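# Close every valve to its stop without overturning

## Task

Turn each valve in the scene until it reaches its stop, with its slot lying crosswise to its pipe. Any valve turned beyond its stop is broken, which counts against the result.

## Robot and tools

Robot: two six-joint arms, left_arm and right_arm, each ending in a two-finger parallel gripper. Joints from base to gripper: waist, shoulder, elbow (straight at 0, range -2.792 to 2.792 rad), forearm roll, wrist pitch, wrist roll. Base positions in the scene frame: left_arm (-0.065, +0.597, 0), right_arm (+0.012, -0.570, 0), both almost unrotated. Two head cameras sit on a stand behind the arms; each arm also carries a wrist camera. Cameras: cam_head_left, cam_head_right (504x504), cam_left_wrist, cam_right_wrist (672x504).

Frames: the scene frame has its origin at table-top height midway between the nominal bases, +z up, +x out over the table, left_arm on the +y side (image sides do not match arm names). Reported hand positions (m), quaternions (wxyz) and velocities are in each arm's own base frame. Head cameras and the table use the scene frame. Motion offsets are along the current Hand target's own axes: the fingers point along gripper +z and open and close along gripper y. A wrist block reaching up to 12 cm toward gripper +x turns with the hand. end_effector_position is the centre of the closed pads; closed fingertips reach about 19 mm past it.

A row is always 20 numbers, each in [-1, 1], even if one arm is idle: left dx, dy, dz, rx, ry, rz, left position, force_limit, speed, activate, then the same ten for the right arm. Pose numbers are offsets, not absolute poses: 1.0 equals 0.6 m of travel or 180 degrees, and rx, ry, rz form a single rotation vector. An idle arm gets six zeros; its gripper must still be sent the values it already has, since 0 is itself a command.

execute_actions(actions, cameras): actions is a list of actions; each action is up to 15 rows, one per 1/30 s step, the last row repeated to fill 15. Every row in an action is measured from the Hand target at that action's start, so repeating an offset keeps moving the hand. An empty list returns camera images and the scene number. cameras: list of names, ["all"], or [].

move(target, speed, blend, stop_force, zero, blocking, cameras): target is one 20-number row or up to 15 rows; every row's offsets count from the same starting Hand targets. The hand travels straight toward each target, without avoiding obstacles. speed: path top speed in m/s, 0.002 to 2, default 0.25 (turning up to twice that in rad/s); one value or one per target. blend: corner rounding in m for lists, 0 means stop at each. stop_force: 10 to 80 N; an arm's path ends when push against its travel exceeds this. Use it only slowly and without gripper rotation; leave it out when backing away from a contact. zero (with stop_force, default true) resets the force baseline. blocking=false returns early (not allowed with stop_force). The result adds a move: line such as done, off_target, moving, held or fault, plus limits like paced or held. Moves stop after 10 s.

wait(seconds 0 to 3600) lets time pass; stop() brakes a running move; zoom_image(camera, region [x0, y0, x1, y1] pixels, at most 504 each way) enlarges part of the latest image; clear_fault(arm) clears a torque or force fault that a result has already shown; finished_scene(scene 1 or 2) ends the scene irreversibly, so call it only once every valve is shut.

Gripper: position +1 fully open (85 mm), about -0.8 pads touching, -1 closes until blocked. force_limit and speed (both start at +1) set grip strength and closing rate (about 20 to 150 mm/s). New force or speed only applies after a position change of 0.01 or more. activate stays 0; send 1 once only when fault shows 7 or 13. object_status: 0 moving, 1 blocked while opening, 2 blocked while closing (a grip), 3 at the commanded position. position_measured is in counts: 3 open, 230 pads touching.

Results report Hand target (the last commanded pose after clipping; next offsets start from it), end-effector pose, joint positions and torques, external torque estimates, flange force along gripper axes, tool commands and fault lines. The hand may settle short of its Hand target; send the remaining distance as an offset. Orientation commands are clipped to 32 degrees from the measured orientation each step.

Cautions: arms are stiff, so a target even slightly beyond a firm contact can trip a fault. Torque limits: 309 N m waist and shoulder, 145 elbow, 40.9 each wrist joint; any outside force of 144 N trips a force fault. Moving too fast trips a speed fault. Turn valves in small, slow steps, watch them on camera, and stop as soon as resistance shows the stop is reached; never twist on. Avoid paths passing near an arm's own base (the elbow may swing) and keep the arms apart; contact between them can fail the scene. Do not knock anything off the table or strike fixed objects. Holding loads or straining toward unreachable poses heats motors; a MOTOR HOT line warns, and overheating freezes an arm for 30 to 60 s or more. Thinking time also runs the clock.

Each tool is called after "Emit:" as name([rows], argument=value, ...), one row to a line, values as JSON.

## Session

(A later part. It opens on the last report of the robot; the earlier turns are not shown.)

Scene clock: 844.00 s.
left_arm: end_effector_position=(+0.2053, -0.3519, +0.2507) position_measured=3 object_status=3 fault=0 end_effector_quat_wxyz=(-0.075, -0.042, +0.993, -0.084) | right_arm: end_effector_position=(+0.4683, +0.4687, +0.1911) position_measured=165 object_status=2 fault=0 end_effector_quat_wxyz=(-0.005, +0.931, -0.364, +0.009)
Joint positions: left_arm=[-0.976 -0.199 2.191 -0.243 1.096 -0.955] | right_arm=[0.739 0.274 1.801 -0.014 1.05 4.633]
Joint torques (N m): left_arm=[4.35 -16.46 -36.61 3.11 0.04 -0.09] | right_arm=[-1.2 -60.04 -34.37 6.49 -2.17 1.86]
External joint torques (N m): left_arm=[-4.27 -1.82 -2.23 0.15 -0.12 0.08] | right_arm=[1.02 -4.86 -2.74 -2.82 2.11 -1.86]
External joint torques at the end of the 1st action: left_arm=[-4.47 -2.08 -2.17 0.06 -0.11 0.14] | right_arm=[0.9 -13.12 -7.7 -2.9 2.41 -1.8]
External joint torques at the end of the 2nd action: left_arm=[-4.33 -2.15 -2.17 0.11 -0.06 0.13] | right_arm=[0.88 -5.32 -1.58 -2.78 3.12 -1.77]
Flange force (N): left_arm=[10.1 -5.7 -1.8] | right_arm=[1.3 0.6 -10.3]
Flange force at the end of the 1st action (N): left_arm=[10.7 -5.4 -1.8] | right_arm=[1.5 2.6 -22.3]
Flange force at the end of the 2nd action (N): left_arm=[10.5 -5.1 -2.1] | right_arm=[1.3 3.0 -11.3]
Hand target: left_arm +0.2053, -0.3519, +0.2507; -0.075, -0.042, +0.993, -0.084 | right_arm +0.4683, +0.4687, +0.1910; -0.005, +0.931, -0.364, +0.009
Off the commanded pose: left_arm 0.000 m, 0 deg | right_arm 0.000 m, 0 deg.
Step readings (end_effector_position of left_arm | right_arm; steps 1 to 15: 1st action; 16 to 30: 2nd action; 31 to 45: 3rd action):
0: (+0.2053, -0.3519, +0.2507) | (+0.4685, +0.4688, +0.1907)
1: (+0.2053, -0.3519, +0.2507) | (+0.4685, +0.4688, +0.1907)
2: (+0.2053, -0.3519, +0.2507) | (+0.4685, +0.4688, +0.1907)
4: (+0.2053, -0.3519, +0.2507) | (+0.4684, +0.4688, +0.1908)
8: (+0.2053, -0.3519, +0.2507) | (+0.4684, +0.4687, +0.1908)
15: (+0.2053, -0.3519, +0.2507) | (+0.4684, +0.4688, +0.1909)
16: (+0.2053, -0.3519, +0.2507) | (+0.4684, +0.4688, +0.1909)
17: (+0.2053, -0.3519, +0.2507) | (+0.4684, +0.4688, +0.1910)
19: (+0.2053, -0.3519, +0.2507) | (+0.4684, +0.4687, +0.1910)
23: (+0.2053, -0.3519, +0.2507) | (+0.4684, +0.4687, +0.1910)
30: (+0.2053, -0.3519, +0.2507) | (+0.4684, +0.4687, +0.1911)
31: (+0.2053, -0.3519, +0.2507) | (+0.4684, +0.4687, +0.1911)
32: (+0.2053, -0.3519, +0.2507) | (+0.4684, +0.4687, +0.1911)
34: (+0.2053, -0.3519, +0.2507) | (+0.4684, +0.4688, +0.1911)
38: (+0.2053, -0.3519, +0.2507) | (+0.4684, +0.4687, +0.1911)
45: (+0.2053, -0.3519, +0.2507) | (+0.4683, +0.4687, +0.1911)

Emit:
execute_actions([
  [[0,0,0,0,0,0,1,1,1,0,0,0.0002,0,0,0,0.0056,-0.98,1,-1,0]],
  [[0,0,0,0,0,0,1,1,1,0,0,0.0002,0,0,0,0.0056,-0.98,1,-1,0]],
], cameras=["cam_right_wrist"])

Emit:
zoom_image(camera="cam_right_wrist", region=[325, 205, 375, 255])

Scene clock: 848.37 s.
left_arm: end_effector_position=(+0.2053, -0.3519, +0.2507) position_measured=3 object_status=3 fault=0 end_effector_quat_wxyz=(-0.075, -0.042, +0.993, -0.084) | right_arm: end_effector_position=(+0.4681, +0.4685, +0.1910) position_measured=165 object_status=2 fault=0 end_effector_quat_wxyz=(-0.005, +0.925, -0.381, +0.009)
Joint positions: left_arm=[-0.976 -0.199 2.191 -0.243 1.096 -0.955] | right_arm=[0.739 0.273 1.802 -0.013 1.05 4.668]
Joint torques (N m): left_arm=[4.51 -16.51 -36.61 3.16 0.04 -0.13] | right_arm=[-3.79 -59.94 -34.64 5.63 -2.42 2.43]
External joint torques (N m): left_arm=[-4.46 -1.62 -2.25 0.11 -0.13 0.12] | right_arm=[3.61 -5.04 -2.46 -1.96 2.36 -2.43]
External joint torques at the end of the 1st action: left_arm=[-4.46 -1.85 -2.28 0.08 -0.11 0.1] | right_arm=[2.99 -6.55 -3.59 -2.1 2.16 -2.18]
Flange force (N): left_arm=[10.1 -6.1 -1.5] | right_arm=[-1.7 1.1 -10.7]
Flange force at the end of the 1st action (N): left_arm=[10.4 -5.9 -1.8] | right_arm=[-1.1 1.2 -12.6]
Hand target: left_arm +0.2053, -0.3519, +0.2507; -0.075, -0.042, +0.993, -0.084 | right_arm +0.4681, +0.4685, +0.1910; -0.005, +0.925, -0.381, +0.009
Off the commanded pose: left_arm 0.000 m, 0 deg | right_arm 0.000 m, 0 deg.
Step readings (end_effector_position of left_arm | right_arm; steps 1 to 15: 1st action; 16 to 30: 2nd action):
0: (+0.2053, -0.3519, +0.2507) | (+0.4683, +0.4687, +0.1910)
1: (+0.2053, -0.3519, +0.2507) | (+0.4683, +0.4687, +0.1910)
2: (+0.2053, -0.3519, +0.2507) | (+0.4683, +0.4686, +0.1910)
4: (+0.2053, -0.3519, +0.2507) | (+0.4682, +0.4686, +0.1910)
8: (+0.2053, -0.3519, +0.2507) | (+0.4682, +0.4686, +0.1910)
15: (+0.2053, -0.3519, +0.2507) | (+0.4682, +0.4686, +0.1910)
16: (+0.2053, -0.3519, +0.2507) | (+0.4682, +0.4686, +0.1910)
17: (+0.2053, -0.3519, +0.2507) | (+0.4682, +0.4686, +0.1910)
19: (+0.2053, -0.3519, +0.2507) | (+0.4681, +0.4685, +0.1910)
23: (+0.2053, -0.3519, +0.2507) | (+0.4681, +0.4685, +0.1910)
30: (+0.2053, -0.3519, +0.2507) | (+0.4681, +0.4685, +0.1910)
cam_right_wrist: T_world_to_cam=[[-0.70488, -0.70932, -0.00203, 0.66697], [-0.67031, 0.66517, 0.32898, -0.04367], [-0.232, 0.23325, -0.94434, 0.31247]] pos_world=[0.51336, 0.42926, 0.3108]

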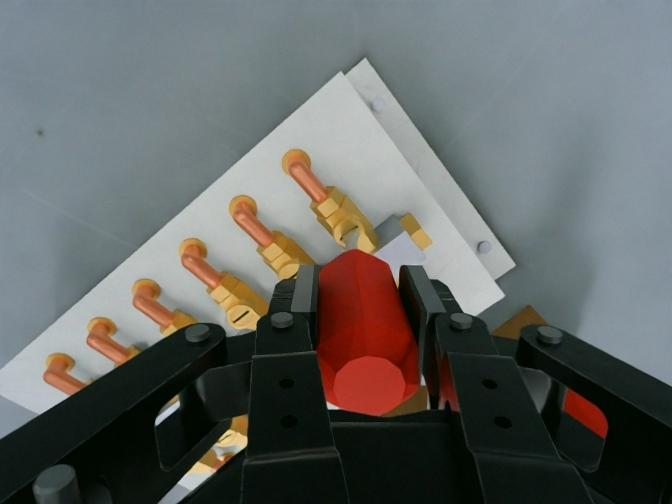

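Scaled by 10.080.

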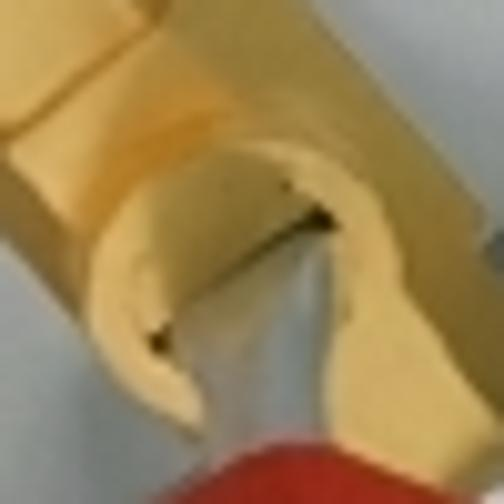

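Emit:
move([
  [0,0,0,0,0,0,1,1,1,0,0,-0.001,-0.0003,0,0,-0.028,-0.98,1,-1,0],
  [0,0,0,0,0,0,1,1,1,0,0,-0.001,-0.08,0,0,-0.028,-0.98,1,-1,0],
  [0,0,0,0,0,0,1,1,1,0,-0.15,0.05,-0.15,0,0,-0.3,-0.98,1,-1,0],
], speed=[0.05,0.15,0.4], blend=[0,0.01,0], cameras=["all"])

Emit:
zoom_image(camera="cam_head_left", region=[170, 240, 340, 400])

Scene clock: 856.73 s.
left_arm: end_effector_position=(+0.2053, -0.3519, +0.2507) position_measured=3 object_status=3 fault=0 end_effector_quat_wxyz=(-0.075, -0.042, +0.993, -0.084) | right_arm: end_effector_position=(+0.3813, +0.5103, +0.2794) position_measured=165 object_status=2 fault=0 end_effector_quat_wxyz=(+0.000, +0.997, +0.081, +0.010)
Joint positions: left_arm=[-0.976 -0.199 2.191 -0.243 1.096 -0.955] | right_arm=[0.881 0.176 1.752 -0.015 1.2 3.867]
Joint torques (N m): left_arm=[4.37 -16.37 -36.67 3.17 0.02 -0.14] | right_arm=[-3.28 -60.28 -39.82 3.88 -0.69 0.35]
External joint torques (N m): left_arm=[-4.36 -1.54 -2.16 0.09 -0.1 0.13] | right_arm=[3.23 2.76 0.11 0.07 0.57 -0.35]
Flange force (N): left_arm=[9.9 -6.0 -1.4] | right_arm=[0.0 -6.4 0.7]
Hand target: left_arm +0.2053, -0.3519, +0.2507; -0.075, -0.042, +0.993, -0.084 | right_arm +0.3813, +0.5103, +0.2794; +0.000, +0.997, +0.081, +0.010
Off the commanded pose: left_arm 0.000 m, 0 deg | right_arm 0.000 m, 0 deg.
move: done
cam_left_wrist: T_world_to_cam=[[-0.09556, 0.98143, -0.16629, 0.4177], [0.97677, 0.12464, 0.1743, -0.18008], [0.19179, -0.14577, -0.97055, 0.28547]] pos_world=[0.16107, -0.34588, 0.37791]
cam_right_wrist: T_world_to_cam=[[0.15923, -0.98713, 0.0147, 0.44315], [-0.93551, -0.14612, 0.32166, 0.35843], [-0.31537, -0.06497, -0.94674, 0.55071]] pos_world=[0.43843, 0.5256, 0.39957]

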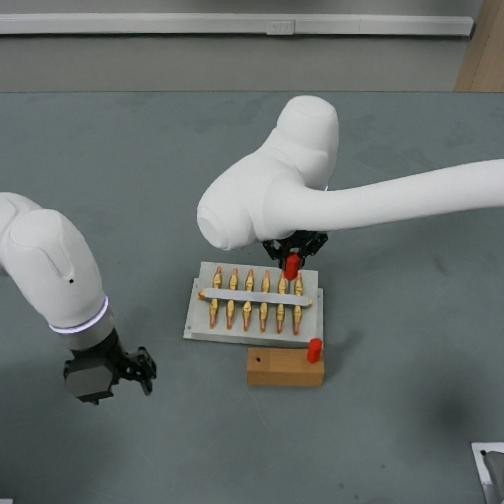

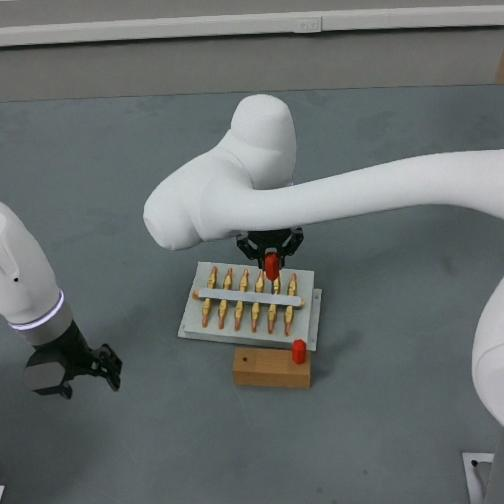

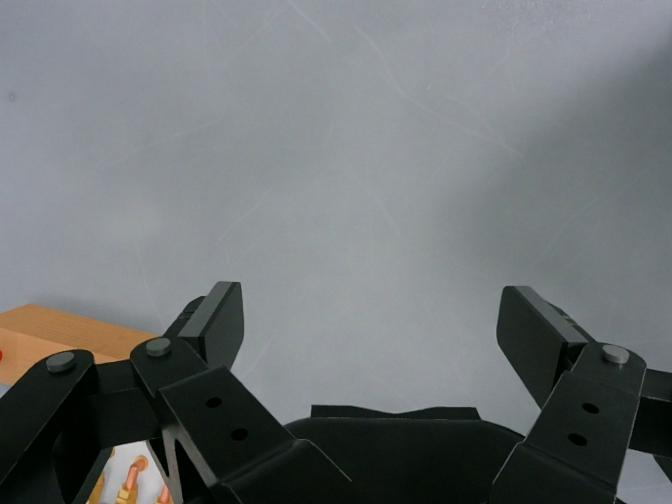

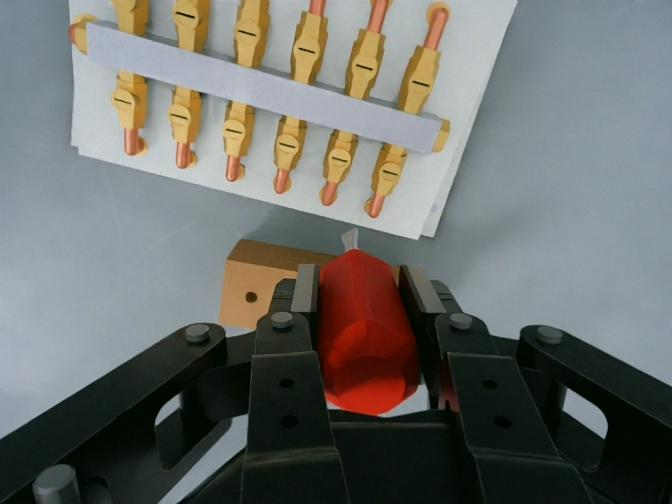

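Scaled by 2.965.

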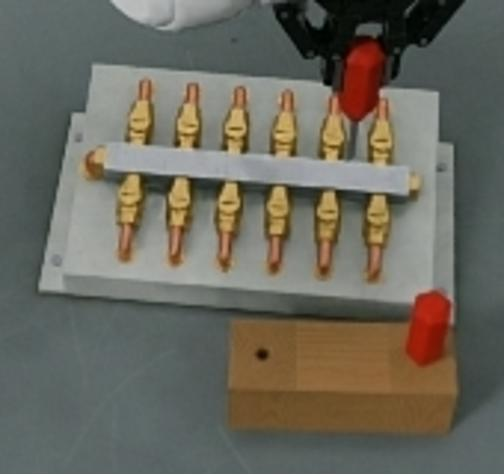

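Emit:
zoom_image(camera="cam_right_wrist", region=[60, 0, 270, 200])

Emit:
zoom_image(camera="cam_right_wrist", region=[250, 0, 460, 230])

Scaled by 2.400.

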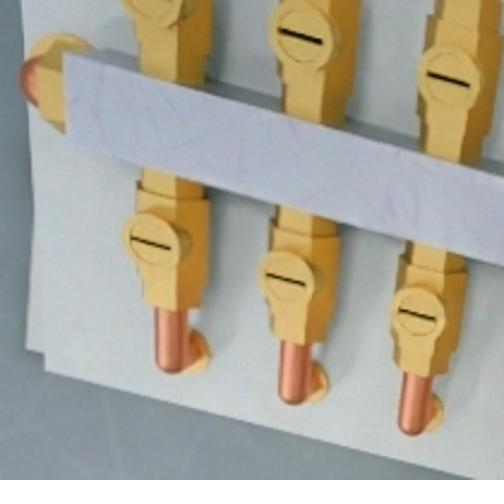

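Scaled by 2.191.

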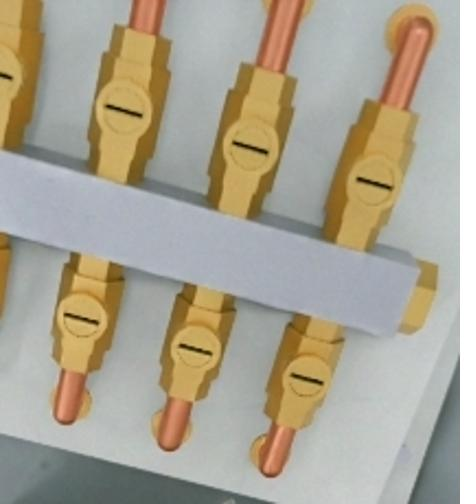

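Emit:
move([
  [0,0,0,0,0,0,1,1,1,0,-0.146,-0.1208,0,0,0,-0.0328,-0.98,1,-1,0],
  [0,0,0,0,0,0,1,1,1,0,-0.146,-0.1208,0.17,0,0,-0.0328,-0.98,1,-1,0],
], speed=[0.3,0.2], blend=[0.01,0], cameras=["cam_right_wrist"])

Emit:
zoom_image(camera="cam_right_wrist", region=[310, 190, 390, 270])

Scene clock: 870.53 s.
left_arm: end_effector_position=(+0.2053, -0.3519, +0.2507) position_measured=3 object_status=3 fault=0 end_effector_quat_wxyz=(-0.075, -0.042, +0.993, -0.084) | right_arm: end_effector_position=(+0.2852, +0.5680, +0.1756) position_measured=165 object_status=2 fault=0 end_effector_quat_wxyz=(+0.000, +0.991, +0.132, +0.010)
Joint positions: left_arm=[-0.976 -0.199 2.191 -0.243 1.096 -0.955] | right_arm=[1.059 0.25 1.865 -0.019 1.015 3.945]
Joint torques (N m): left_arm=[4.43 -16.35 -36.69 3.14 0.04 -0.12] | right_arm=[-3.12 -64.45 -36.09 3.51 -0.77 0.23]
External joint torques (N m): left_arm=[-4.37 -1.84 -2.17 0.12 -0.12 0.11] | right_arm=[3.03 2.75 -0.24 0.1 0.67 -0.23]
Flange force (N): left_arm=[10.3 -5.6 -1.7] | right_arm=[-0.1 -6.7 0.9]
Hand target: left_arm +0.2053, -0.3519, +0.2507; -0.075, -0.042, +0.993, -0.084 | right_arm +0.2852, +0.5680, +0.1756; +0.000, +0.991, +0.132, +0.010
Off the commanded pose: left_arm 0.000 m, 0 deg | right_arm 0.000 m, 0 deg.
move: done
cam_right_wrist: T_world_to_cam=[[0.26001, -0.96546, 0.01667, 0.47558], [-0.91563, -0.24104, 0.32175, 0.35861], [-0.30662, -0.09892, -0.94668, 0.44269]] pos_world=[0.34044, 0.58938, 0.29578]

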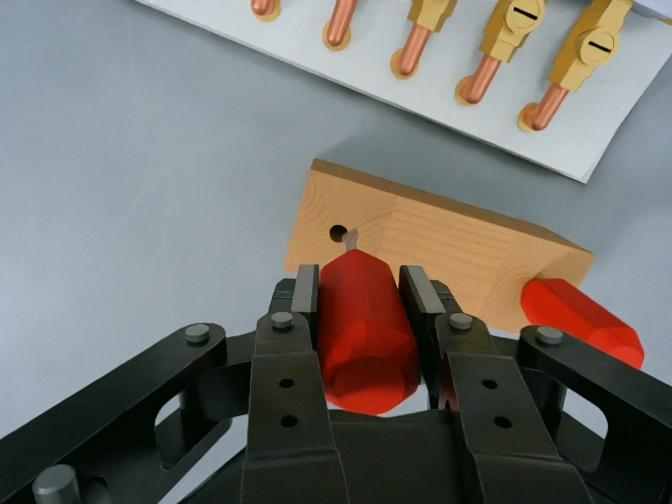

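Scaled by 6.300.

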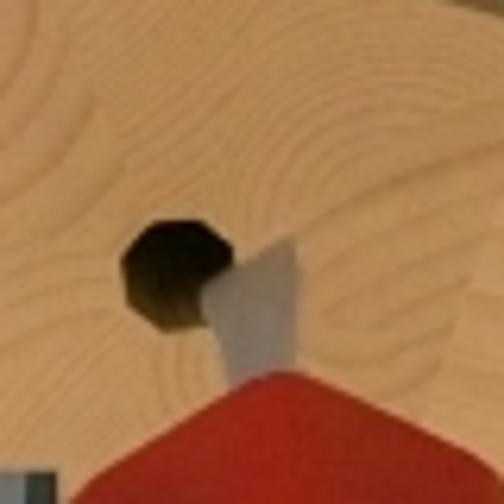

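Emit:
move(target=[0,0,0,0,0,0,1,1,1,0,-0.0087,-0.0091,0.01,0,0,0,-0.98,1,-1,0], speed=0.1, cameras=["cam_right_wrist"])

Emit:
zoom_image(camera="cam_right_wrist", region=[310, 190, 390, 270])

Scene clock: 875.10 s.
left_arm: end_effector_position=(+0.2053, -0.3519, +0.2507) position_measured=3 object_status=3 fault=0 end_effector_quat_wxyz=(-0.075, -0.042, +0.993, -0.084) | right_arm: end_effector_position=(+0.2789, +0.5719, +0.1695) position_measured=165 object_status=2 fault=0 end_effector_quat_wxyz=(+0.000, +0.991, +0.132, +0.010)
Joint positions: left_arm=[-0.976 -0.199 2.191 -0.243 1.096 -0.955] | right_arm=[1.07 0.256 1.869 -0.02 1.004 3.958]
Joint torques (N m): left_arm=[4.53 -16.69 -36.63 3.15 0.03 -0.14] | right_arm=[-3.61 -64.9 -36.03 3.51 -0.65 0.26]
External joint torques (N m): left_arm=[-4.43 -1.74 -2.29 0.12 -0.1 0.13] | right_arm=[3.77 2.78 0.1 0.06 0.56 -0.26]
Flange force (N): left_arm=[10.2 -6.0 -1.7] | right_arm=[-1.4 -6.9 1.5]
Hand target: left_arm +0.2053, -0.3519, +0.2507; -0.075, -0.042, +0.993, -0.084 | right_arm +0.2789, +0.5719, +0.1695; +0.000, +0.991, +0.132, +0.010
Off the commanded pose: left_arm 0.000 m, 0 deg | right_arm 0.000 m, 0 deg.
move: done
cam_right_wrist: T_world_to_cam=[[0.25992, -0.96549, 0.01667, 0.48113], [-0.91563, -0.24094, 0.32184, 0.35569], [-0.30671, -0.09892, -0.94665, 0.4353]] pos_world=[0.33414, 0.59328, 0.28958]

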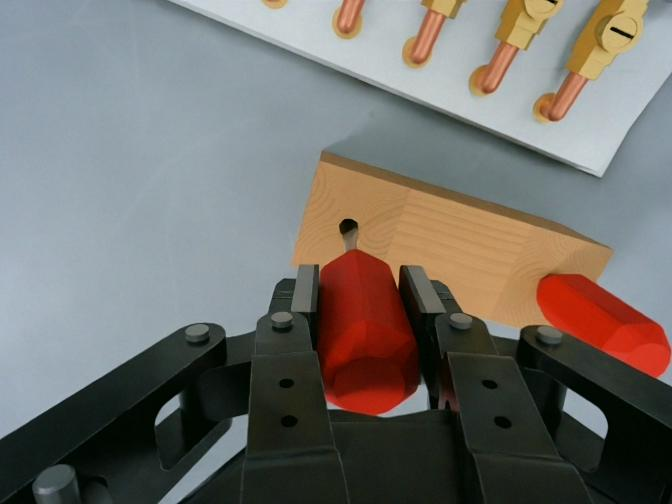

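Scaled by 6.300.

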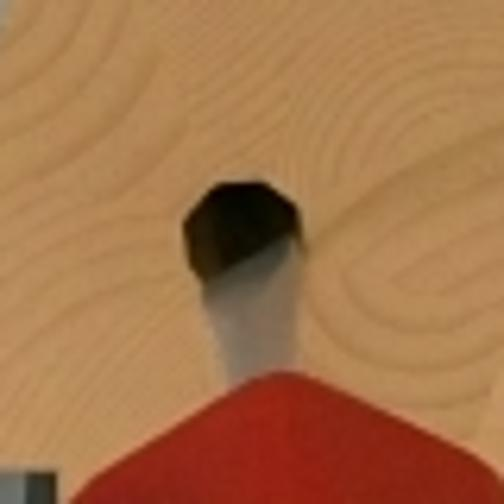

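Emit:
move(target=[0,0,0,0,0,0,1,1,1,0,-0.0006,-0.0004,0.012,0,0,0,-0.98,1,-1,0], speed=0.1, cameras=["cam_right_wrist"])

Emit:
zoom_image(camera="cam_right_wrist", region=[310, 190, 390, 270])

Scene clock: 880.17 s.
left_arm: end_effector_position=(+0.2053, -0.3519, +0.2507) position_measured=3 object_status=3 fault=0 end_effector_quat_wxyz=(-0.075, -0.042, +0.993, -0.084) | right_arm: end_effector_position=(+0.2787, +0.5721, +0.1623) position_measured=165 object_status=2 fault=0 end_effector_quat_wxyz=(+0.000, +0.991, +0.132, +0.010)
Joint positions: left_arm=[-0.976 -0.199 2.191 -0.243 1.096 -0.955] | right_arm=[1.071 0.263 1.876 -0.02 0.991 3.958]
Joint torques (N m): left_arm=[4.24 -16.48 -36.7 3.17 0.06 -0.1] | right_arm=[2.13 -0.97 4.08 6.46 -3.79 0.32]
External joint torques (N m): left_arm=[-4.24 -1.4 -2.09 0.09 -0.15 0.09] | right_arm=[-2.16 -61.57 -39.95 -2.91 3.69 -0.33]
Flange force (N): left_arm=[9.5 -6.0 -1.2] | right_arm=[-1.6 10.2 -98.7]
Hand target: left_arm +0.2053, -0.3519, +0.2507; -0.075, -0.042, +0.993, -0.084 | right_arm +0.2786, +0.5721, +0.1623; +0.000, +0.991, +0.132, +0.010
Off the commanded pose: left_arm 0.000 m, 0 deg | right_arm 0.000 m, 0 deg.
move: done
cam_right_wrist: T_world_to_cam=[[0.26002, -0.96546, 0.01679, 0.48134], [-0.91566, -0.24101, 0.32169, 0.35783], [-0.30653, -0.09902, -0.9467, 0.42851]] pos_world=[0.33384, 0.59338, 0.28248]

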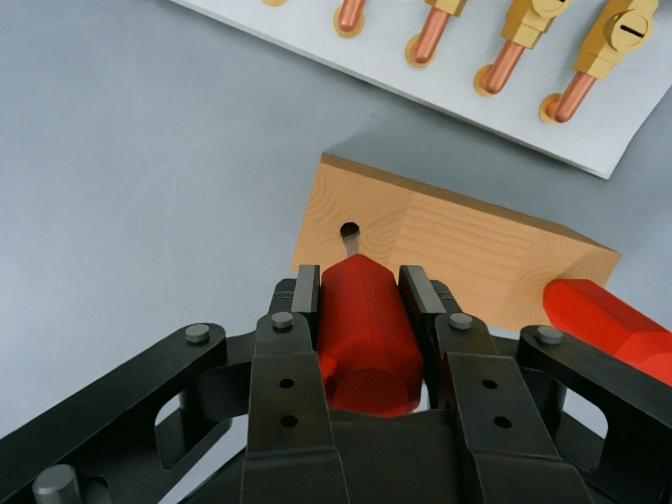

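Scaled by 6.300.

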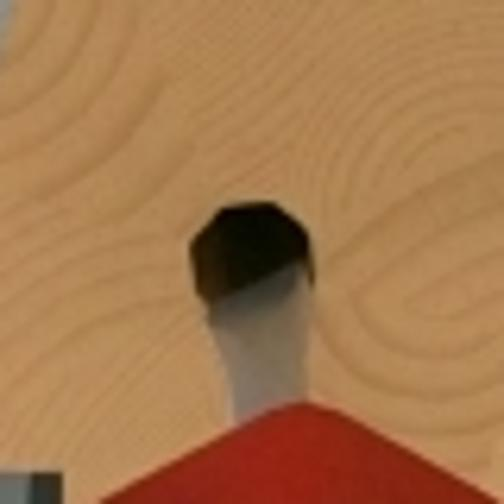

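Emit:
move([
  [0,0,0,0,0,0,1,1,1,0,0,0,-0.012,0,0,0,-0.98,1,-1,0],
  [0,0,0,0,0,0,1,1,1,0,0.0043,0,-0.012,0,0,0,-0.98,1,-1,0],
], speed=0.1, cameras=["cam_right_wrist"])

Emit:
zoom_image(camera="cam_right_wrist", region=[310, 190, 390, 270])

Scene clock: 884.93 s.
left_arm: end_effector_position=(+0.2053, -0.3519, +0.2507) position_measured=3 object_status=3 fault=0 end_effector_quat_wxyz=(-0.075, -0.042, +0.993, -0.084) | right_arm: end_effector_position=(+0.2809, +0.5727, +0.1695) position_measured=165 object_status=2 fault=0 end_effector_quat_wxyz=(+0.000, +0.991, +0.132, +0.010)
Joint positions: left_arm=[-0.976 -0.199 2.191 -0.243 1.096 -0.955] | right_arm=[1.068 0.258 1.866 -0.019 1.005 3.955]
Joint torques (N m): left_arm=[4.43 -16.43 -36.55 3.12 0.05 -0.17] | right_arm=[-4.42 -65.11 -35.3 3.68 -0.71 0.2]
External joint torques (N m): left_arm=[-4.37 -1.74 -2.33 0.15 -0.13 0.16] | right_arm=[4.66 2.47 -0.73 -0.1 0.62 -0.2]
Flange force (N): left_arm=[10.0 -5.9 -1.7] | right_arm=[-1.7 -8.9 0.3]
Hand target: left_arm +0.2053, -0.3519, +0.2507; -0.075, -0.042, +0.993, -0.084 | right_arm +0.2810, +0.5727, +0.1695; +0.000, +0.991, +0.132, +0.010
Off the commanded pose: left_arm 0.000 m, 0 deg | right_arm 0.000 m, 0 deg.
move: done
cam_right_wrist: T_world_to_cam=[[0.25992, -0.96549, 0.01667, 0.48138], [-0.91563, -0.24094, 0.32184, 0.35769], [-0.30671, -0.09892, -0.94665, 0.43609]] pos_world=[0.33614, 0.59408, 0.28968]

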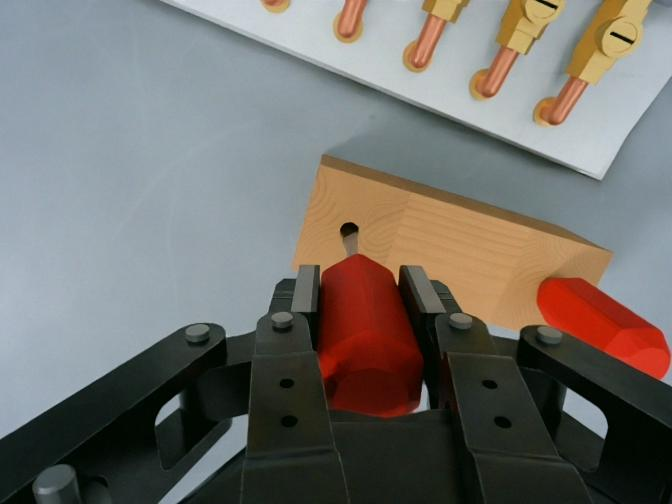

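Scaled by 6.300.

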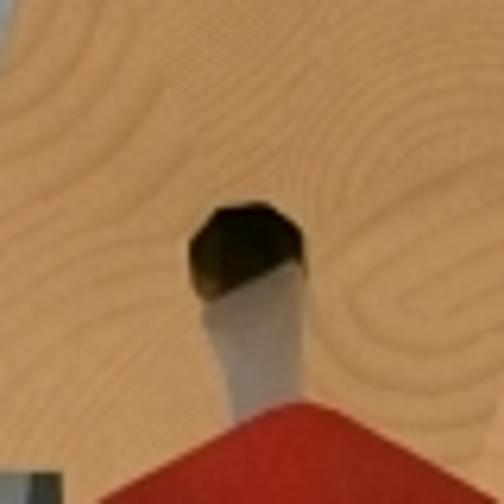

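Emit:
move(target=[0,0,0,0,0,0,1,1,1,0,0.0008,-0.0004,0.006,0,0,0,-0.98,1,-1,0], speed=0.01, stop_force=10, cameras=["cam_right_wrist"])

Emit:
zoom_image(camera="cam_right_wrist", region=[310, 190, 390, 270])

Scene clock: 891.20 s.
left_arm: end_effector_position=(+0.2053, -0.3519, +0.2507) position_measured=3 object_status=3 fault=0 end_effector_quat_wxyz=(-0.075, -0.042, +0.993, -0.084) | right_arm: end_effector_position=(+0.2814, +0.5731, +0.1659) position_measured=165 object_status=2 fault=0 end_effector_quat_wxyz=(+0.000, +0.991, +0.132, +0.010)
Joint positions: left_arm=[-0.976 -0.199 2.191 -0.243 1.096 -0.955] | right_arm=[1.068 0.262 1.869 -0.02 0.999 3.955]
Joint torques (N m): left_arm=[4.2 -16.17 -36.7 3.14 0.05 -0.15] | right_arm=[-3.54 -65.38 -36 3.51 -0.7 0.23]
External joint torques (N m): left_arm=[-4.1 -2.18 -2.21 0.13 -0.14 0.13] | right_arm=[3.3 2.48 -0.12 0.06 0.6 -0.23]
Flange force (N): left_arm=[10.0 -4.9 -2.1] | right_arm=[-0.8 -6.5 1.0]
Hand target: left_arm +0.2053, -0.3519, +0.2507; -0.075, -0.042, +0.993, -0.084 | right_arm +0.2814, +0.5731, +0.1659; +0.000, +0.991, +0.132, +0.010
Off the commanded pose: left_arm 0.000 m, 0 deg | right_arm 0.000 m, 0 deg.
move: done
cam_right_wrist: T_world_to_cam=[[0.25994, -0.96548, 0.01676, 0.48166], [-0.91562, -0.24093, 0.32186, 0.35939], [-0.30671, -0.09902, -0.94664, 0.43293]] pos_world=[0.33664, 0.59448, 0.28608]

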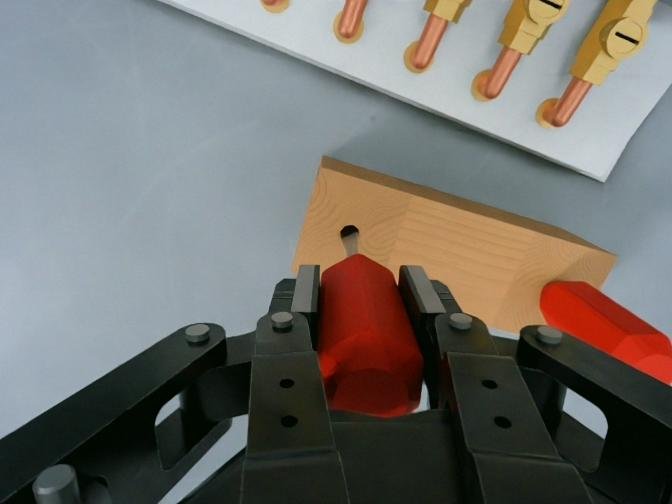

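Scaled by 6.300.

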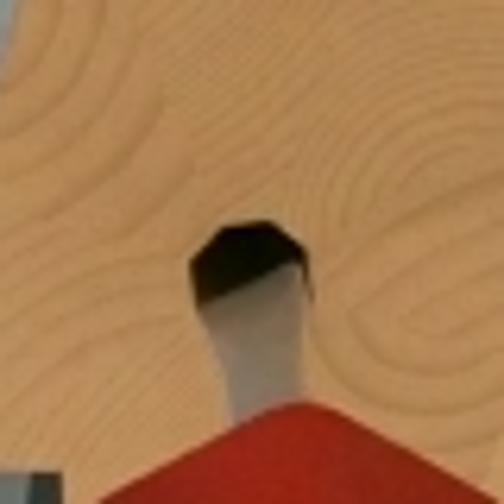

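Emit:
move(target=[0,0,0,0,0,0,1,1,1,0, 0,0,0.015,0,0,0,-0.98,1,-1,0], speed=0.01, stop_force=10, cameras=["cam_right_wrist"])

Scene clock: 907.57 s.
left_arm: end_effector_position=(+0.2053, -0.3519, +0.2507) position_measured=3 object_status=3 fault=0 end_effector_quat_wxyz=(-0.075, -0.042, +0.993, -0.084) | right_arm: end_effector_position=(+0.2816, +0.5731, +0.1569) position_measured=165 object_status=2 fault=0 end_effector_quat_wxyz=(+0.000, +0.991, +0.132, +0.010)
Joint positions: left_arm=[-0.976 -0.199 2.191 -0.243 1.096 -0.955] | right_arm=[1.067 0.271 1.876 -0.02 0.983 3.955]
Joint torques (N m): left_arm=[4.45 -15.98 -36.64 3.15 0.01 -0.11] | right_arm=[-3.19 -66.1 -35.56 3.44 -0.66 0.23]
External joint torques (N m): left_arm=[-4.46 -1.87 -2.16 0.11 -0.09 0.1] | right_arm=[2.79 2.85 -0.18 0.09 0.56 -0.23]
Flange force (N): left_arm=[10.5 -5.7 -1.7] | right_arm=[0.1 -6.4 1.4]
Hand target: left_arm +0.2053, -0.3519, +0.2507; -0.075, -0.042, +0.993, -0.084 | right_arm +0.2816, +0.5731, +0.1569; +0.000, +0.991, +0.132, +0.010
Off the commanded pose: left_arm 0.000 m, 0 deg | right_arm 0.000 m, 0 deg.
move: done
cam_right_wrist: T_world_to_cam=[[0.25994, -0.96548, 0.01676, 0.48176], [-0.91562, -0.24093, 0.32186, 0.36247], [-0.30671, -0.09902, -0.94664, 0.42447]] pos_world=[0.33684, 0.59448, 0.27708]

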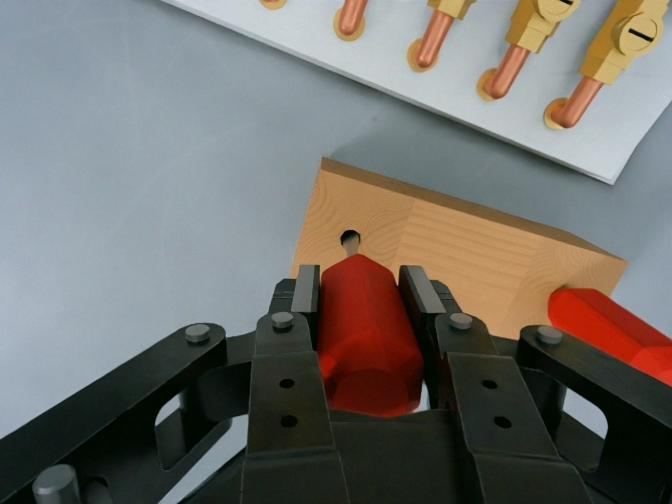

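Emit:
move(target=[0,0,0,0,0,0,1,1,1,0, 0,0,0.055,0,0,0,-0.98,1,-1,0], speed=0.015, stop_force=10, cameras=["cam_right_wrist"])

Emit:
zoom_image(camera="cam_right_wrist", region=[280, 150, 440, 310])

Scene clock: 913.50 s.
left_arm: end_effector_position=(+0.2053, -0.3519, +0.2507) position_measured=3 object_status=3 fault=0 end_effector_quat_wxyz=(-0.075, -0.042, +0.993, -0.084) | right_arm: end_effector_position=(+0.2823, +0.5732, +0.1239) position_measured=165 object_status=2 fault=0 end_effector_quat_wxyz=(+0.000, +0.991, +0.132, +0.010)
Joint positions: left_arm=[-0.976 -0.199 2.191 -0.243 1.096 -0.955] | right_arm=[1.067 0.303 1.903 -0.021 0.923 3.956]
Joint torques (N m): left_arm=[4.25 -16.06 -36.67 3.18 0.05 -0.15] | right_arm=[-3.35 -67.74 -34.02 3.3 -0.63 0.26]
External joint torques (N m): left_arm=[-4.26 -1.81 -2.18 0.08 -0.13 0.13] | right_arm=[3.37 3.04 0.1 0.07 0.55 -0.26]
Flange force (N): left_arm=[9.9 -5.5 -1.7] | right_arm=[-0.7 -6.7 2.1]
Hand target: left_arm +0.2053, -0.3519, +0.2507; -0.075, -0.042, +0.993, -0.084 | right_arm +0.2823, +0.5732, +0.1239; +0.000, +0.991, +0.132, +0.010
Off the commanded pose: left_arm 0.000 m, 0 deg | right_arm 0.000 m, 0 deg.
move: done
cam_right_wrist: T_world_to_cam=[[0.25994, -0.96548, 0.01676, 0.48213], [-0.91562, -0.24093, 0.32186, 0.37373], [-0.30671, -0.09902, -0.94664, 0.39344]] pos_world=[0.33754, 0.59448, 0.24408]

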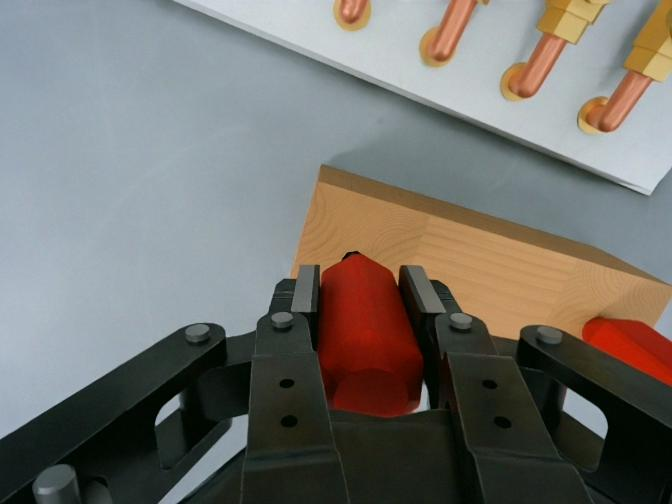

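Scaled by 3.150.

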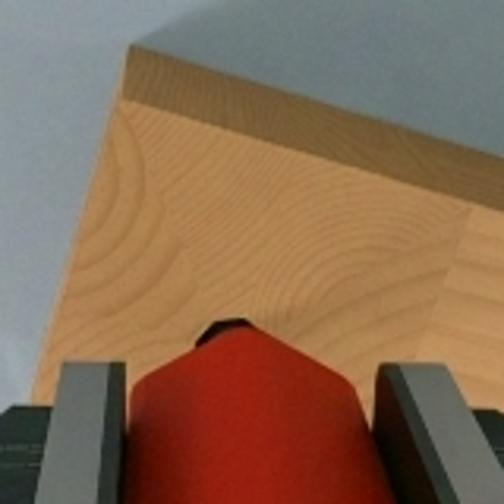

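Emit:
move(target=[0,0,0,0,0,0,1,1,1,0, 0,0,0.02,0,0,0,-0.98,1,-1,0], speed=0.01, stop_force=10, cameras=["cam_right_wrist"])

Scene clock: 918.10 s.
left_arm: end_effector_position=(+0.2053, -0.3519, +0.2507) position_measured=3 object_status=3 fault=0 end_effector_quat_wxyz=(-0.075, -0.042, +0.993, -0.084) | right_arm: end_effector_position=(+0.2825, +0.5732, +0.1119) position_measured=165 object_status=2 fault=0 end_effector_quat_wxyz=(+0.000, +0.991, +0.132, +0.010)
Joint positions: left_arm=[-0.976 -0.199 2.191 -0.243 1.096 -0.955] | right_arm=[1.066 0.316 1.913 -0.021 0.902 3.956]
Joint torques (N m): left_arm=[4.23 -16.48 -36.79 3.15 0.03 -0.14] | right_arm=[-3.44 -68.82 -33.52 3.22 -0.67 0.22]
External joint torques (N m): left_arm=[-4.18 -1.69 -2.07 0.11 -0.11 0.13] | right_arm=[3.47 2.81 -0.1 0.11 0.57 -0.22]
Flange force (N): left_arm=[9.7 -5.4 -1.5] | right_arm=[-0.9 -6.9 1.8]
Hand target: left_arm +0.2053, -0.3519, +0.2507; -0.075, -0.042, +0.993, -0.084 | right_arm +0.2825, +0.5732, +0.1119; +0.000, +0.991, +0.132, +0.010
Off the commanded pose: left_arm 0.000 m, 0 deg | right_arm 0.000 m, 0 deg.
move: done
cam_right_wrist: T_world_to_cam=[[0.25994, -0.96548, 0.01676, 0.48237], [-0.91562, -0.24093, 0.32186, 0.3778], [-0.30671, -0.09902, -0.94664, 0.38216]] pos_world=[0.33774, 0.59458, 0.23208]

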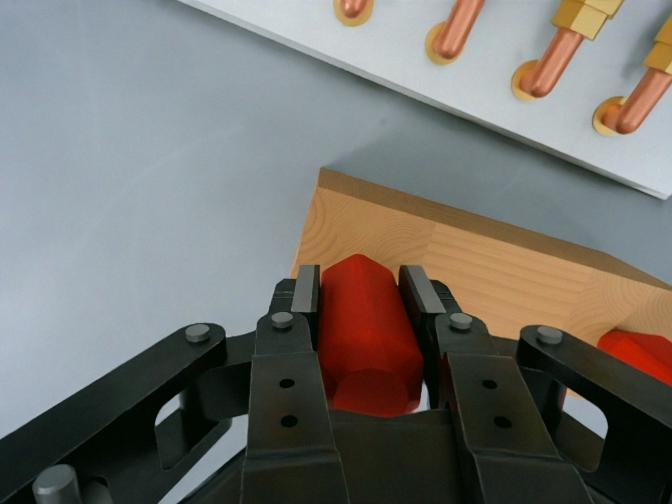

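Emit:
move(target=[0,0,0,0,0,0,1,1,1,0, 0,0,0.01,0,0,0,-0.98,1,-1,0], speed=0.01, stop_force=10, cameras=["all"])

Emit:
zoom_image(camera="cam_head_left", region=[120, 200, 320, 400])

Scene clock: 921.93 s.
left_arm: end_effector_position=(+0.2053, -0.3519, +0.2507) position_measured=3 object_status=3 fault=0 end_effector_quat_wxyz=(-0.075, -0.042, +0.993, -0.084) | right_arm: end_effector_position=(+0.2827, +0.5733, +0.1082) position_measured=165 object_status=2 fault=0 end_effector_quat_wxyz=(+0.000, +0.991, +0.132, +0.010)
Joint positions: left_arm=[-0.976 -0.199 2.191 -0.243 1.096 -0.955] | right_arm=[1.066 0.32 1.915 -0.021 0.895 3.956]
Joint torques (N m): left_arm=[4.33 -16.58 -36.55 3.16 0.05 -0.16] | right_arm=[-3.3 -50.72 -24.27 3.21 -2.2 0.28]
External joint torques (N m): left_arm=[-4.27 -1.7 -2.38 0.1 -0.14 0.14] | right_arm=[3.27 -15.38 -9.19 0.11 2.1 -0.28]
Flange force (N): left_arm=[9.7 -5.9 -1.8] | right_arm=[-3.9 -2.0 -27.0]
Hand target: left_arm +0.2053, -0.3519, +0.2507; -0.075, -0.042, +0.993, -0.084 | right_arm +0.2826, +0.5733, +0.1082; +0.000, +0.991, +0.132, +0.010 (not the last commanded pose)
Off the commanded pose: left_arm 0.000 m, 0 deg | right_arm 0.002 m, 0 deg.
move: contact (right_arm)
cam_left_wrist: T_world_to_cam=[[-0.09556, 0.98143, -0.16629, 0.4177], [0.97677, 0.12464, 0.1743, -0.18008], [0.19179, -0.14577, -0.97055, 0.28547]] pos_world=[0.16107, -0.34588, 0.37791]
cam_right_wrist: T_world_to_cam=[[0.25996, -0.96548, 0.01658, 0.48245], [-0.91564, -0.24101, 0.32173, 0.37917], [-0.30662, -0.09882, -0.94669, 0.37855]] pos_world=[0.33784, 0.59458, 0.22838]

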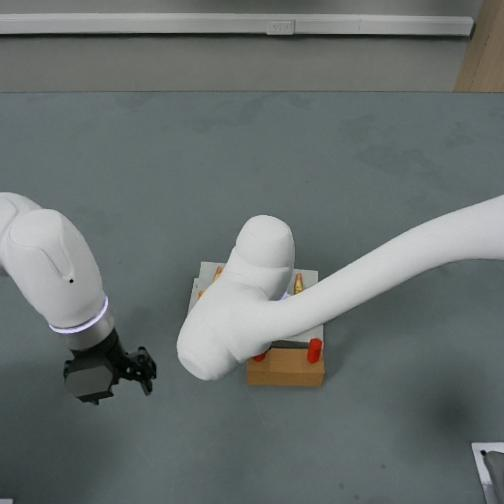

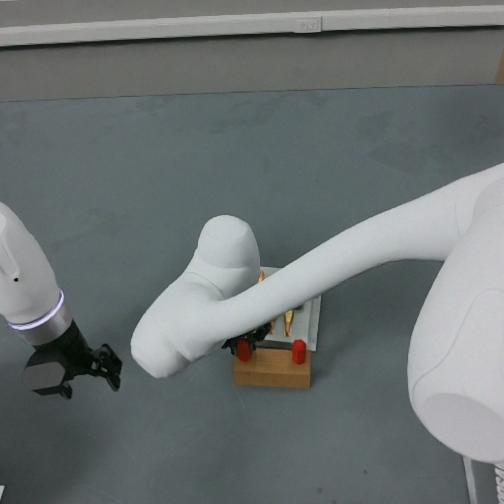

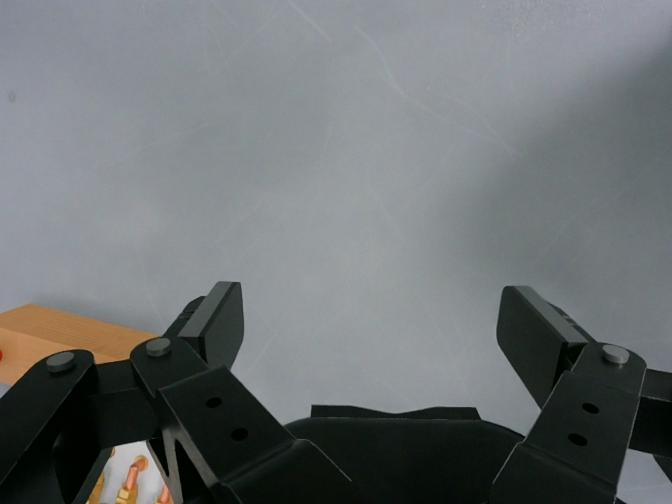

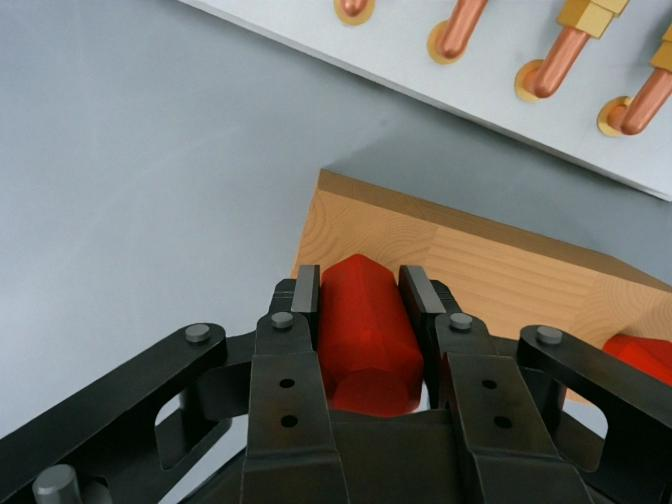

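Scaled by 2.520.

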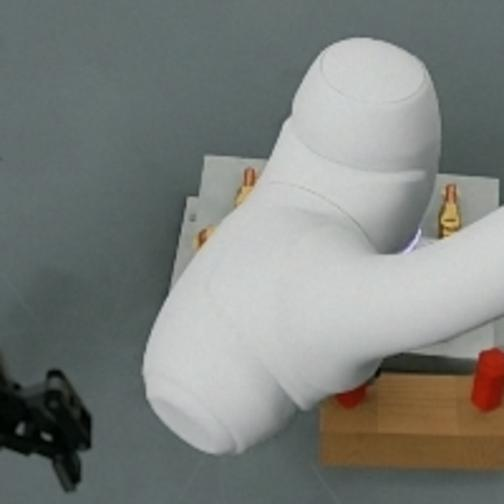

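Seated. Ease the press, then release.

Emit:
move(target=[0,0,0,0,0,0,1,1,1,0, 0,0,-0.002,0,0,0,-0.98,1,-1,0], speed=0.01)

Emit:
move(target=[0,0,0,0,0,0,1,1,1,0, 0,0,0,0,0,0,0.3,1,-1,0], cameras=["cam_right_wrist"])

Scene clock: 924.27 s.
left_arm: end_effector_position=(+0.2053, -0.3519, +0.2507) position_measured=3 object_status=3 fault=0 end_effector_quat_wxyz=(-0.075, -0.042, +0.993, -0.084) | right_arm: end_effector_position=(+0.2826, +0.5732, +0.1094) position_measured=165 object_status=2 fault=0 end_effector_quat_wxyz=(+0.000, +0.991, +0.132, +0.010)
Joint positions: left_arm=[-0.976 -0.199 2.191 -0.243 1.096 -0.955] | right_arm=[1.066 0.318 1.914 -0.021 0.897 3.956]
Joint torques (N m): left_arm=[4.66 -16.32 -36.61 3.16 0.04 -0.13] | right_arm=[-3.6 -68.62 -33.75 3.07 -0.7 0.25]
External joint torques (N m): left_arm=[-4.57 -2.03 -2.27 0.11 -0.11 0.12] | right_arm=[3.51 2.82 0.25 0.26 0.6 -0.25]
Flange force (N): left_arm=[10.9 -5.8 -1.8] | right_arm=[-1.3 -6.4 2.0]
Hand target: left_arm +0.2053, -0.3519, +0.2507; -0.075, -0.042, +0.993, -0.084 | right_arm +0.2826, +0.5733, +0.1094; +0.000, +0.991, +0.132, +0.010
Off the commanded pose: left_arm 0.000 m, 0 deg | right_arm 0.000 m, 0 deg.
move: done

Scene clock: 925.93 s.
left_arm: end_effector_position=(+0.2053, -0.3519, +0.2507) position_measured=3 object_status=3 fault=0 end_effector_quat_wxyz=(-0.075, -0.042, +0.993, -0.084) | right_arm: end_effector_position=(+0.2826, +0.5733, +0.1094) position_measured=91 object_status=0 fault=0 end_effector_quat_wxyz=(+0.000, +0.991, +0.132, +0.010)
Joint positions: left_arm=[-0.976 -0.199 2.191 -0.243 1.096 -0.955] | right_arm=[1.066 0.318 1.914 -0.021 0.897 3.956]
Joint torques (N m): left_arm=[4.22 -16.35 -36.7 3.14 0.08 -0.18] | right_arm=[-3.36 -68.41 -33.13 3.24 -0.67 0.22]
External joint torques (N m): left_arm=[-4.19 -1.69 -2.18 0.13 -0.16 0.17] | right_arm=[3.26 2.5 -0.35 0.09 0.57 -0.22]
Flange force (N): left_arm=[9.6 -5.6 -1.5] | right_arm=[-0.6 -6.7 1.3]
Hand target: left_arm +0.2053, -0.3519, +0.2507; -0.075, -0.042, +0.993, -0.084 | right_arm +0.2826, +0.5733, +0.1094; +0.000, +0.991, +0.132, +0.010
Off the commanded pose: left_arm 0.000 m, 0 deg | right_arm 0.000 m, 0 deg.
move: done
cam_right_wrist: T_world_to_cam=[[0.25996, -0.96548, 0.01658, 0.48243], [-0.91564, -0.24101, 0.32173, 0.37881], [-0.30662, -0.09882, -0.94669, 0.37959]] pos_world=[0.33784, 0.59458, 0.22948]

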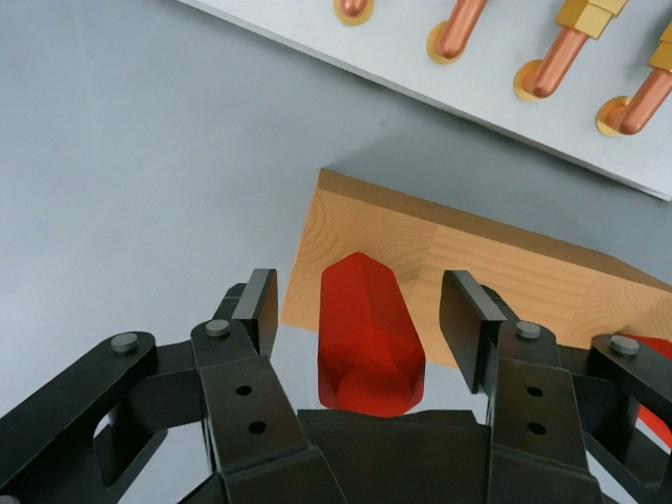

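Emit:
move(target=[0,0,0,0,0,0,1,1,1,0, 0,0,-0.25,0,0,0,0.3,1,-1,0], speed=0.12, cameras=["cam_right_wrist"])

Emit:
zoom_image(camera="cam_right_wrist", region=[200, 0, 672, 400])

Scene clock: 929.27 s.
left_arm: end_effector_position=(+0.2053, -0.3519, +0.2507) position_measured=3 object_status=3 fault=0 end_effector_quat_wxyz=(-0.075, -0.042, +0.993, -0.084) | right_arm: end_effector_position=(+0.2796, +0.5729, +0.2593) position_measured=91 object_status=3 fault=0 end_effector_quat_wxyz=(+0.000, +0.991, +0.132, +0.010)
Joint positions: left_arm=[-0.976 -0.199 2.191 -0.243 1.096 -0.955] | right_arm=[1.07 0.19 1.773 -0.018 1.167 3.954]
Joint torques (N m): left_arm=[4.27 -16.44 -36.61 3.16 0.03 -0.16] | right_arm=[-3.18 -60.64 -38.69 3.83 -0.64 0.24]
External joint torques (N m): left_arm=[-4.24 -1.56 -2.22 0.09 -0.11 0.15] | right_arm=[2.96 2.53 -0.41 0.05 0.54 -0.24]
Flange force (N): left_arm=[9.5 -5.9 -1.6] | right_arm=[0.0 -6.6 0.1]
Hand target: left_arm +0.2053, -0.3519, +0.2507; -0.075, -0.042, +0.993, -0.084 | right_arm +0.2796, +0.5729, +0.2594; +0.000, +0.991, +0.132, +0.010
Off the commanded pose: left_arm 0.000 m, 0 deg | right_arm 0.000 m, 0 deg.
move: done
cam_right_wrist: T_world_to_cam=[[0.26001, -0.96546, 0.01667, 0.48037], [-0.91563, -0.24104, 0.32175, 0.32774], [-0.30662, -0.09892, -0.94668, 0.5207]] pos_world=[0.33484, 0.59428, 0.37948]

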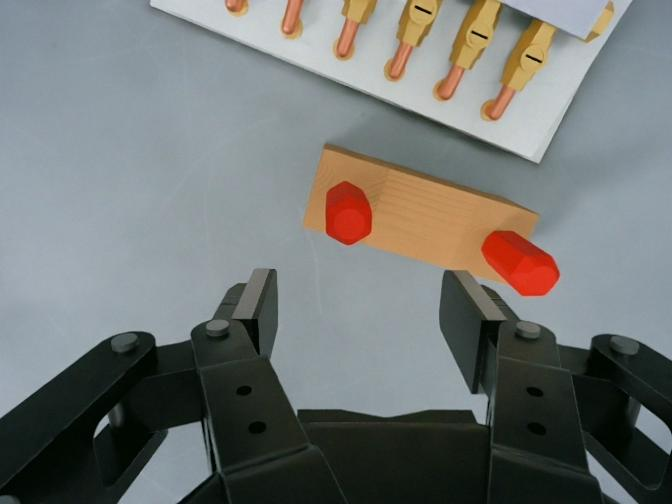

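Scaled by 1.068.

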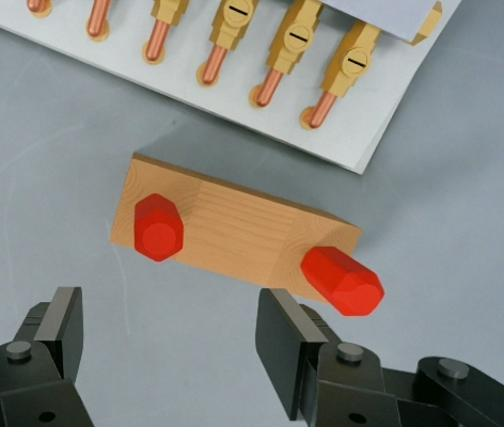

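Driver stands in its hole. Done.

Emit:
finished_scene(scene=1)

The scene is finished: the task was done.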